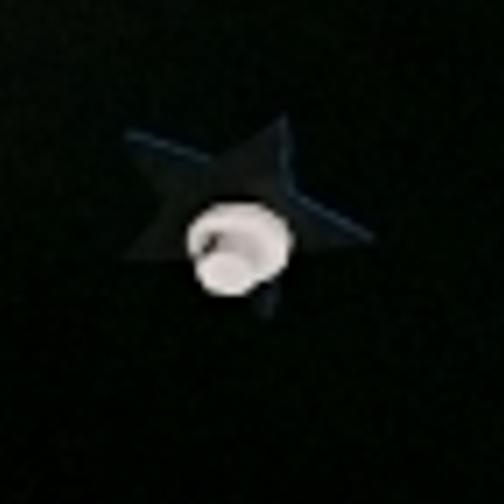

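Call:
{"fn": "move", "kwargs": {
  "target": [0,0,0,0,0,0,0,0,0,0,0,0,0,0,0,0,0,0,0,0,0,0,0.4,-0.6,0.0218,0.0392,0.002,0,0,0.5,-1,0.06,-1,-1,-1,0.004,-1,-1,-1,0.08,-1,-1,-0.71,-0.68,-0.23,-0.17,0.4,-0.85],
  "speed": 0.5,
  "cameras": ["cam_right_wrist"]
}}

Call:
{"fn": "zoom_image", "kwargs": {
  "camera": "cam_right_wrist",
  "region": [350, 45, 400, 95]
}}

Scene clock: 576.50 s.
left_arm: end_effector_position=(+0.7948, -0.3556, +0.1809) hand_goal=(-0.750, +0.000, -0.580, -0.700, -0.750, +0.000, -0.580, -0.700, -0.750, +0.000, -0.580, -0.700, -0.710, -0.680, -0.230, -0.170) hand_measured=(-0.754, +0.000, -0.578, -0.698, -0.754, +0.000, -0.578, -0.698, -0.754, +0.000, -0.578, -0.698, -0.714, -0.678, -0.224, -0.168) hand_current_ma=(-7, +0, +3, +5, -7, +0, +4, +4, -7, +0, +3, +4, -8, +5, +15, +5) hand_state=(goal, goal, goal, goal, goal, goal, goal, goal, goal, goal, goal, goal, goal, goal, goal, goal) hand_current_limit=0.40 hand_speed=-0.60 end_effector_quat_wxyz=(+0.263, +0.795, +0.540, -0.082) | right_arm: end_effector_position=(+0.4461, +0.2591, +0.0833) hand_goal=(-1.000, +0.060, -1.000, -1.000, -1.000, +0.004, -1.000, -1.000, -1.000, +0.080, -1.000, -1.000, -0.710, -0.680, -0.230, -0.170) hand_measured=(-0.992, +0.058, -1.000, -1.000, -0.994, +0.006, -1.000, -1.000, -0.984, +0.082, -1.000, -1.000, -0.708, -0.678, -0.226, -0.168) hand_current_ma=(+13, -3, +0, +0, +11, +3, +0, +0, +37, +3, +0, +0, +2, +2, +7, +4) hand_state=(goal, goal, goal, goal, goal, goal, goal, goal, goal, goal, goal, goal, goal, goal, goal, goal) hand_current_limit=0.40 hand_speed=-0.85 end_effector_quat_wxyz=(-0.193, +0.981, +0.000, +0.000)
Joint positions: left_arm=[2.995 -2.207 -1.392 -0.854 1.071 0.164] | right_arm=[0.238 -1.295 1.996 -2.368 -1.194 1.828]
Joint torques (N m): left_arm=[-1.41 46.7 35.42 4.44 -1.88 1.66] | right_arm=[12.47 -23.65 -31.72 -0.84 1.6 -1.29]
Wrist force (N): left_arm=[-0.1 -0.1 0.0] | right_arm=[5.3 -5.2 -1.3]
Wrist torque (N m): left_arm=[-0.02 0.02 0.00] | right_arm=[-0.52 -0.71 0.40]
Wrist force, peak (N): left_arm=[-0.2 -0.5 0.0] | right_arm=[6.0 -5.3 -1.1]
Hand target: left_arm +0.7948, -0.3556, +0.1809; +0.263, +0.795, +0.540, -0.082 | right_arm +0.4461, +0.2591, +0.0833; -0.193, +0.981, +0.000, +0.000
Off the commanded pose: left_arm 0.000 m, 0 deg | right_arm 0.000 m, 0 deg.
move: done
camera_calibration:
cam_right_wrist: T_world_to_cam=[[-0.781203, -0.578129, -0.235561, 0.550002], [-0.35727, 0.104596, 0.928126, -0.0122685], [-0.511937, 0.809214, -0.288259, 0.160579], [0, 0, 0, 1]] pos_world=[0.507486, 0.189312, 0.187234]
Images, in order (width x height): cam_right_wrist 616x616.

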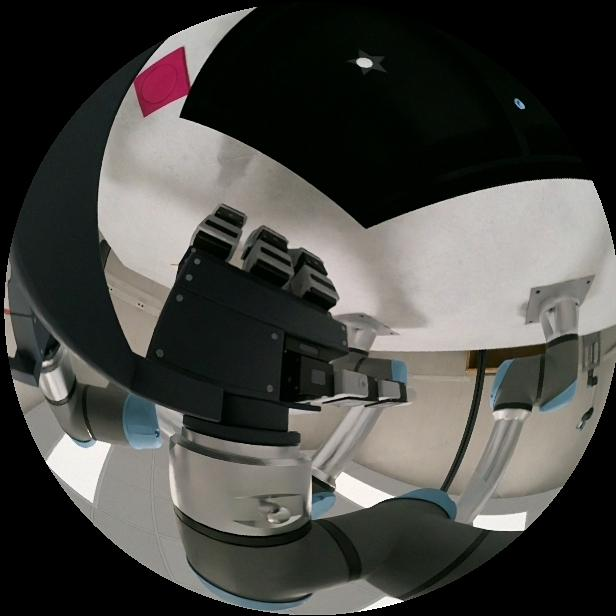

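Scaled by 10.080 from the camera's 616x616 image, which has a finer 880x880 frame.

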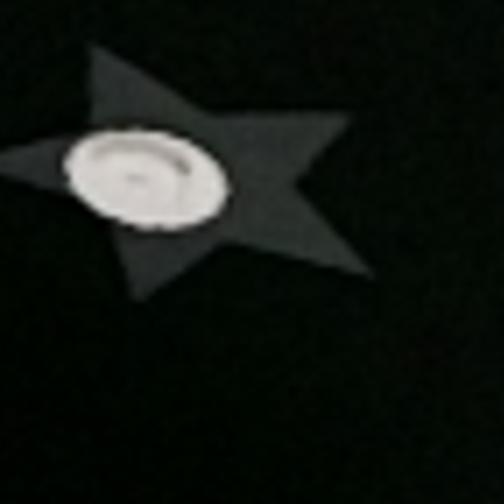

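Call:
{"fn": "zoom_image", "kwargs": {
  "camera": "cam_right_wrist",
  "region": [352, 52, 376, 76]
}}

Call:
{"fn": "zoom_image", "kwargs": {
  "camera": "cam_right_wrist",
  "region": [342, 42, 392, 92]
}}

Scaled by 21.000 from the camera's 616x616 image, which has a finer 880x880 frame.

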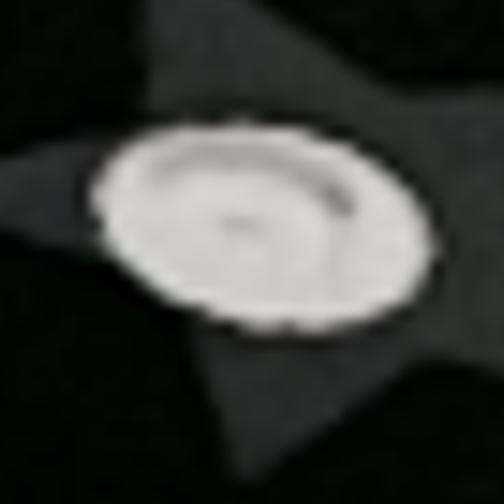

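Scaled by 10.080 from the camera's 616x616 image, which has a finer 880x880 frame.

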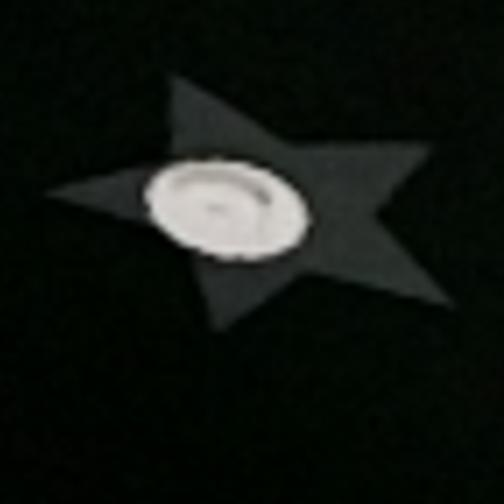

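Call:
{"fn": "move", "kwargs": {
  "target": [0,0,0,0,0,0,0,0,0,0,0,0,0,0,0,0,0,0,0,0,0,0,0.4,-0.6,-0.1085,-0.0757,-0.0388,0,0,-0.5,-1,0.06,-1,-1,-1,0.004,-1,-1,-1,0.08,-1,-1,-0.71,-0.68,-0.23,-0.17,0.4,-0.85],
  "speed": 0.5
}}

Call:
{"fn": "move", "kwargs": {
  "target": [0,0,0,0,0,0,0,0,0,0,0,0,0,0,0,0,0,0,0,0,0,0,0.4,-0.6,0,0,-0.02,0,0,0,-1,0.06,-1,-1,-1,0.004,-1,-1,-1,0.08,-1,-1,-0.71,-0.68,-0.23,-0.17,0.4,-0.85],
  "speed": 0.04,
  "cameras": ["cam_right_wrist"]
}}

Call:
{"fn": "zoom_image", "kwargs": {
  "camera": "cam_right_wrist",
  "region": [210, 180, 300, 270]
}}

Scene clock: 582.27 s.
left_arm: end_effector_position=(+0.7948, -0.3556, +0.1809) hand_goal=(-0.750, +0.000, -0.580, -0.700, -0.750, +0.000, -0.580, -0.700, -0.750, +0.000, -0.580, -0.700, -0.710, -0.680, -0.230, -0.170) hand_measured=(-0.754, +0.000, -0.578, -0.698, -0.754, +0.000, -0.578, -0.698, -0.754, +0.000, -0.578, -0.698, -0.714, -0.678, -0.224, -0.168) hand_current_ma=(-7, +0, +3, +5, -7, +0, +4, +4, -7, +0, +3, +4, -8, +5, +15, +5) hand_state=(goal, goal, goal, goal, goal, goal, goal, goal, goal, goal, goal, goal, goal, goal, goal, goal) hand_current_limit=0.40 hand_speed=-0.60 end_effector_quat_wxyz=(+0.263, +0.795, +0.540, -0.082) | right_arm: end_effector_position=(+0.3893, +0.2149, +0.0645) hand_goal=(-1.000, +0.060, -1.000, -1.000, -1.000, +0.004, -1.000, -1.000, -1.000, +0.080, -1.000, -1.000, -0.710, -0.680, -0.230, -0.170) hand_measured=(-0.992, +0.058, -1.000, -1.000, -0.994, +0.006, -1.000, -1.000, -1.006, +0.054, -1.002, -1.000, -0.708, -0.678, -0.226, -0.168) hand_current_ma=(+13, -3, +0, +0, +12, +3, +0, +0, -9, -55, -4, +0, +2, +2, +7, +4) hand_state=(goal, goal, goal, goal, goal, goal, goal, goal, goal, blocked, goal, goal, goal, goal, goal, goal) hand_current_limit=0.40 hand_speed=-0.85 end_effector_quat_wxyz=(-0.153, +0.690, -0.691, +0.148)
Joint positions: left_arm=[2.995 -2.207 -1.392 -0.854 1.071 0.164] | right_arm=[0.149 -1.405 2.335 -2.926 -1.627 3.28]
Joint torques (N m): left_arm=[-0.37 47.04 35.16 4.5 -1.91 1.84] | right_arm=[9.78 -11.16 22.35 7.7 -0.64 3.21]
Wrist force (N): left_arm=[0.1 -0.3 -0.1] | right_arm=[0.1 -30.9 -31.2]
Wrist torque (N m): left_arm=[-0.04 0.00 0.02] | right_arm=[4.10 1.18 -2.21]
Wrist force, peak (N): left_arm=[-0.3 -0.4 0.0] | right_arm=[-1.0 -33.2 -37.6]
Hand target: left_arm +0.7948, -0.3556, +0.1809; +0.263, +0.795, +0.540, -0.082 | right_arm +0.3810, +0.2136, +0.0600; -0.136, +0.694, -0.694, +0.136
Off the commanded pose: left_arm 0.000 m, 0 deg | right_arm 0.010 m, 2 deg.
move: off_target (right_arm)

Scene clock: 583.20 s.
left_arm: end_effector_position=(+0.7948, -0.3556, +0.1809) hand_goal=(-0.750, +0.000, -0.580, -0.700, -0.750, +0.000, -0.580, -0.700, -0.750, +0.000, -0.580, -0.700, -0.710, -0.680, -0.230, -0.170) hand_measured=(-0.754, +0.000, -0.578, -0.698, -0.754, +0.000, -0.578, -0.698, -0.754, +0.000, -0.578, -0.698, -0.714, -0.678, -0.224, -0.168) hand_current_ma=(-7, +0, +3, +5, -7, +0, +4, +4, -7, +0, +3, +4, -8, +5, +15, +5) hand_state=(goal, goal, goal, goal, goal, goal, goal, goal, goal, goal, goal, goal, goal, goal, goal, goal) hand_current_limit=0.40 hand_speed=-0.60 end_effector_quat_wxyz=(+0.263, +0.795, +0.540, -0.082) | right_arm: end_effector_position=(+0.3973, +0.2162, +0.0577) hand_goal=(-1.000, +0.060, -1.000, -1.000, -1.000, +0.004, -1.000, -1.000, -1.000, +0.080, -1.000, -1.000, -0.710, -0.680, -0.230, -0.170) hand_measured=(-0.992, +0.058, -1.000, -1.000, -0.994, +0.006, -1.000, -1.000, -1.006, +0.150, -1.004, -0.974, -0.708, -0.678, -0.226, -0.168) hand_current_ma=(+13, -3, +0, +0, +12, +3, +0, +0, -10, +191, -5, +64, +2, +2, +7, +4) hand_state=(goal, goal, goal, goal, goal, goal, goal, goal, goal, blocked, goal, blocked, goal, goal, goal, goal) hand_current_limit=0.40 hand_speed=-0.85 end_effector_quat_wxyz=(-0.170, +0.687, -0.689, +0.160)
Joint positions: left_arm=[2.995 -2.207 -1.392 -0.854 1.071 0.164] | right_arm=[0.149 -1.375 2.346 -3.01 -1.627 3.281]
Joint torques (N m): left_arm=[-0.21 47.19 35.57 4.5 -1.86 1.66] | right_arm=[-4.39 14.14 22.03 6.92 3.65 2.9]
Wrist force (N): left_arm=[-0.1 -0.2 0.1] | right_arm=[0.3 -25.2 -61.2]
Wrist torque (N m): left_arm=[-0.05 0.02 0.00] | right_arm=[6.90 3.66 -1.72]
Wrist force, peak (N): left_arm=[-0.2 -0.4 0.3] | right_arm=[-3.7 -23.5 -61.7]
Hand target: left_arm +0.7948, -0.3556, +0.1809; +0.263, +0.795, +0.540, -0.082 | right_arm +0.3810, +0.2136, +0.0480; -0.136, +0.694, -0.694, +0.136
Off the commanded pose: left_arm 0.000 m, 0 deg | right_arm 0.019 m, 5 deg.
move: off_target (right_arm)
camera_calibration:
cam_right_wrist: T_world_to_cam=[[-0.557252, 0.784283, -0.272708, 0.0996699], [0.0270663, 0.345411, 0.938061, -0.206847], [0.829902, 0.515356, -0.213709, -0.310987], [0, 0, 0, 1]] pos_world=[0.319228, 0.153547, 0.154756]
Images, in order (width x height): cam_right_wrist 616x616.

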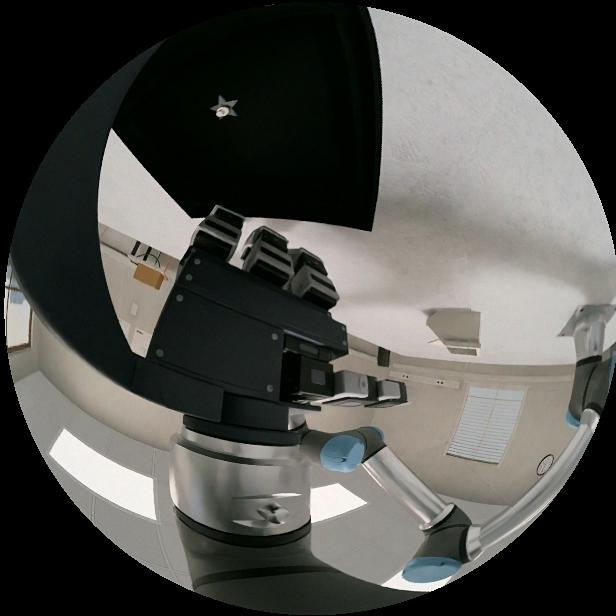

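Scaled by 5.600 from the camera's 616x616 image, which has a finer 880x880 frame.

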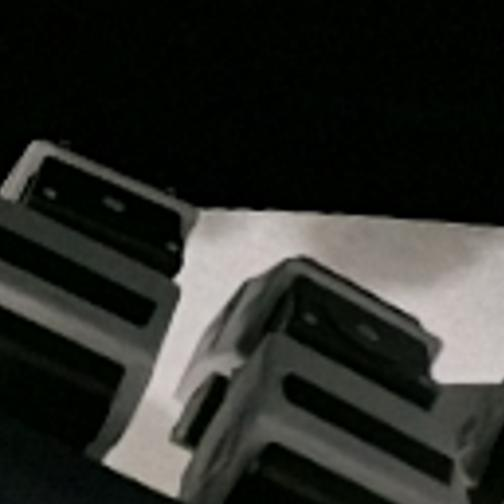

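Call:
{"fn": "move", "kwargs": {
  "target": [0,0,0,0,0,0,0,0,0,0,0,0,0,0,0,0,0,0,0,0,0,0,0.4,-0.6,0.02,0,0.06,0,0,0,-1,0.06,-1,-1,-1,0.004,-1,-1,-1,0.08,-1,-1,-0.71,-0.68,-0.23,-0.17,0.4,-0.85],
  "speed": 0.05,
  "cameras": ["cam_right_wrist","cam_head_right","cam_high"]
}}

Scene clock: 584.77 s.
left_arm: end_effector_position=(+0.7948, -0.3556, +0.1809) hand_goal=(-0.750, +0.000, -0.580, -0.700, -0.750, +0.000, -0.580, -0.700, -0.750, +0.000, -0.580, -0.700, -0.710, -0.680, -0.230, -0.170) hand_measured=(-0.754, +0.000, -0.578, -0.698, -0.754, +0.000, -0.578, -0.698, -0.754, +0.000, -0.578, -0.698, -0.714, -0.678, -0.224, -0.168) hand_current_ma=(-7, +0, +3, +5, -7, +0, +4, +4, -7, +0, +3, +4, -8, +5, +15, +5) hand_state=(goal, goal, goal, goal, goal, goal, goal, goal, goal, goal, goal, goal, goal, goal, goal, goal) hand_current_limit=0.40 hand_speed=-0.60 end_effector_quat_wxyz=(+0.263, +0.795, +0.540, -0.082) | right_arm: end_effector_position=(+0.3930, +0.2136, +0.0839) hand_goal=(-1.000, +0.060, -1.000, -1.000, -1.000, +0.004, -1.000, -1.000, -1.000, +0.080, -1.000, -1.000, -0.710, -0.680, -0.230, -0.170) hand_measured=(-0.992, +0.058, -1.000, -1.000, -0.994, +0.006, -1.000, -1.000, -0.994, +0.082, -1.000, -0.996, -0.708, -0.678, -0.226, -0.168) hand_current_ma=(+13, -3, +0, +0, +13, +3, +0, +0, +9, +3, +0, +5, +3, +2, +7, +4) hand_state=(goal, goal, goal, goal, goal, goal, goal, goal, goal, goal, goal, goal, goal, goal, goal, goal) hand_current_limit=0.40 hand_speed=-0.85 end_effector_quat_wxyz=(-0.136, +0.694, -0.694, +0.136)
Joint positions: left_arm=[2.995 -2.207 -1.392 -0.854 1.071 0.164] | right_arm=[0.145 -1.441 2.284 -2.798 -1.625 3.276]
Joint torques (N m): left_arm=[-1.05 47.05 34.9 4.49 -1.74 1.59] | right_arm=[-11.25 -30.36 -30.42 -0.77 1.01 -1.52]
Wrist force (N): left_arm=[-0.2 -0.3 -0.1] | right_arm=[6.4 -4.2 -0.5]
Wrist torque (N m): left_arm=[-0.04 0.04 0.00] | right_arm=[-0.47 -0.87 0.52]
Wrist force, peak (N): left_arm=[-0.2 -0.5 0.1] | right_arm=[-0.3 -25.9 -62.5]
Hand target: left_arm +0.7948, -0.3556, +0.1809; +0.263, +0.795, +0.540, -0.082 | right_arm +0.3930, +0.2136, +0.0840; -0.136, +0.694, -0.694, +0.136
Off the commanded pose: left_arm 0.000 m, 0 deg | right_arm 0.000 m, 0 deg.
move: done
camera_calibration:
cam_right_wrist: T_world_to_cam=[[-0.578286, 0.781094, -0.235536, 0.112261], [0.104453, 0.357216, 0.928163, -0.262613], [0.80912, 0.512141, -0.288161, -0.285449], [0, 0, 0, 1]] pos_world=[0.323312, 0.152314, 0.187934]
Images, in order (width x height): cam_head_right 504x504, cam_high 504x504, cam_right_wrist 616x616.

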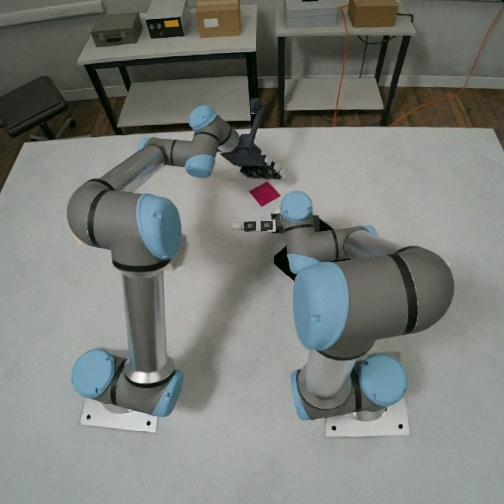

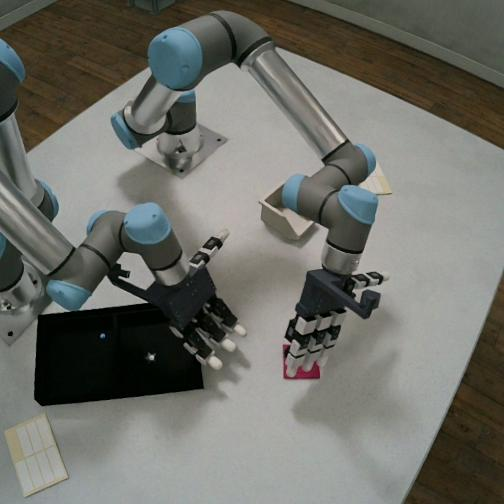

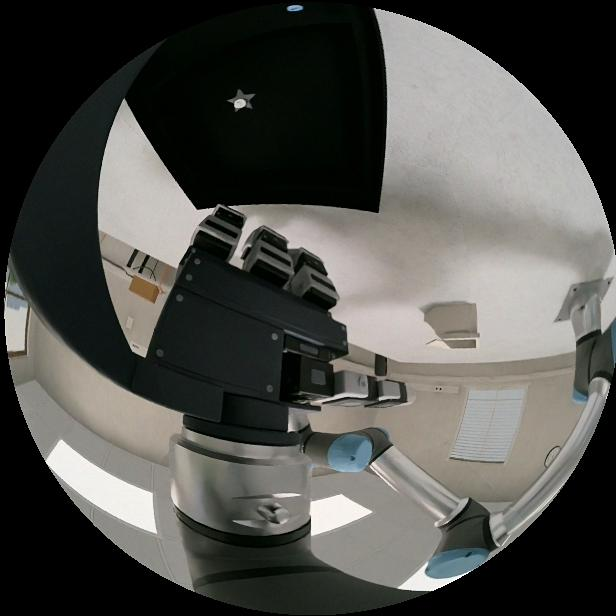

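Call:
{"fn": "move", "kwargs": {
  "target": [0,0,0,0,0,0,0,0,0,0,0,0,0,0,0,0,0,0,0,0,0,0,0.4,-0.6,0.15,-0.1177,0.0,0,0,0,-1,0.06,-1,-1,-1,0.004,-1,-1,-1,0.08,-1,-1,-0.71,-0.68,-0.23,-0.17,0.4,-0.85],
  "speed": 0.2,
  "cameras": ["cam_right_wrist", "cam_high"]
}}

Scene clock: 587.63 s.
left_arm: end_effector_position=(+0.7948, -0.3556, +0.1809) hand_goal=(-0.750, +0.000, -0.580, -0.700, -0.750, +0.000, -0.580, -0.700, -0.750, +0.000, -0.580, -0.700, -0.710, -0.680, -0.230, -0.170) hand_measured=(-0.754, +0.000, -0.578, -0.698, -0.754, +0.000, -0.578, -0.698, -0.754, +0.000, -0.578, -0.698, -0.714, -0.678, -0.224, -0.168) hand_current_ma=(-7, +0, +3, +5, -7, +0, +4, +4, -7, +0, +3, +4, -8, +5, +15, +5) hand_state=(goal, goal, goal, goal, goal, goal, goal, goal, goal, goal, goal, goal, goal, goal, goal, goal) hand_current_limit=0.40 hand_speed=-0.60 end_effector_quat_wxyz=(+0.263, +0.795, +0.540, -0.082) | right_arm: end_effector_position=(+0.4829, +0.1431, +0.0840) hand_goal=(-1.000, +0.060, -1.000, -1.000, -1.000, +0.004, -1.000, -1.000, -1.000, +0.080, -1.000, -1.000, -0.710, -0.680, -0.230, -0.170) hand_measured=(-0.992, +0.058, -1.000, -1.000, -0.994, +0.006, -1.000, -1.000, -0.994, +0.082, -1.000, -0.996, -0.708, -0.678, -0.226, -0.168) hand_current_ma=(+13, -3, +0, +0, +13, +3, +0, +0, +10, +3, +0, +5, +3, +2, +7, +4) hand_state=(goal, goal, goal, goal, goal, goal, goal, goal, goal, goal, goal, goal, goal, goal, goal, goal) hand_current_limit=0.40 hand_speed=-0.85 end_effector_quat_wxyz=(-0.136, +0.694, -0.694, +0.136)
Joint positions: left_arm=[2.995 -2.207 -1.392 -0.854 1.071 0.164] | right_arm=[-0.028 -1.316 2.121 -2.764 -1.56 3.117]
Joint torques (N m): left_arm=[-0.47 46.7 35.46 4.44 -1.86 1.74] | right_arm=[-12.58 -20.61 -30.23 -0.8 1.21 -1.63]
Wrist force (N): left_arm=[-0.1 -0.1 0.1] | right_arm=[6.2 -4.2 -1.1]
Wrist torque (N m): left_arm=[-0.03 0.03 -0.01] | right_arm=[-0.42 -0.82 0.51]
Wrist force, peak (N): left_arm=[-0.3 -0.3 0.0] | right_arm=[7.2 -5.6 -0.4]
Hand target: left_arm +0.7948, -0.3556, +0.1809; +0.263, +0.795, +0.540, -0.082 | right_arm +0.4830, +0.1430, +0.0840; -0.136, +0.694, -0.694, +0.136
Off the commanded pose: left_arm 0.000 m, 0 deg | right_arm 0.000 m, 0 deg.
move: done
camera_calibration:
cam_right_wrist: T_world_to_cam=[[-0.578286, 0.781094, -0.235536, 0.219394], [0.104453, 0.357216, 0.928163, -0.246784], [0.80912, 0.512141, -0.288161, -0.322032], [0, 0, 0, 1]] pos_world=[0.413212, 0.0817137, 0.187934]
Images, in order (width x height): cam_high 504x504, cam_right_wrist 616x616.

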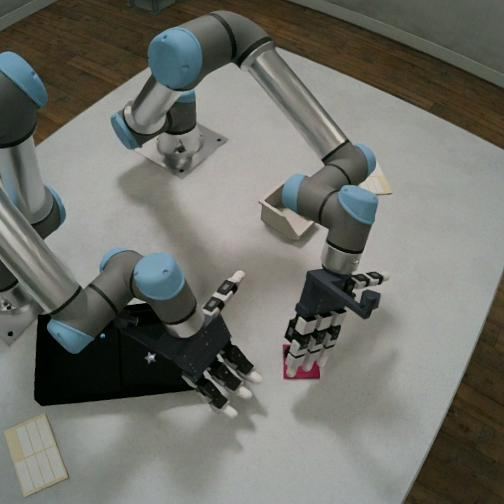

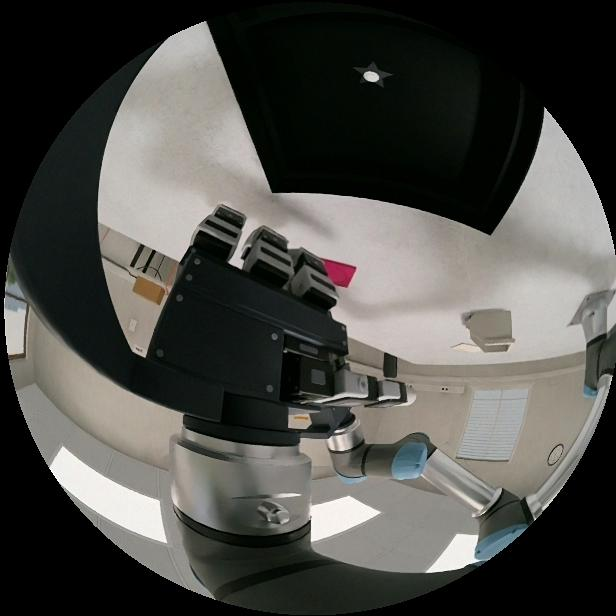

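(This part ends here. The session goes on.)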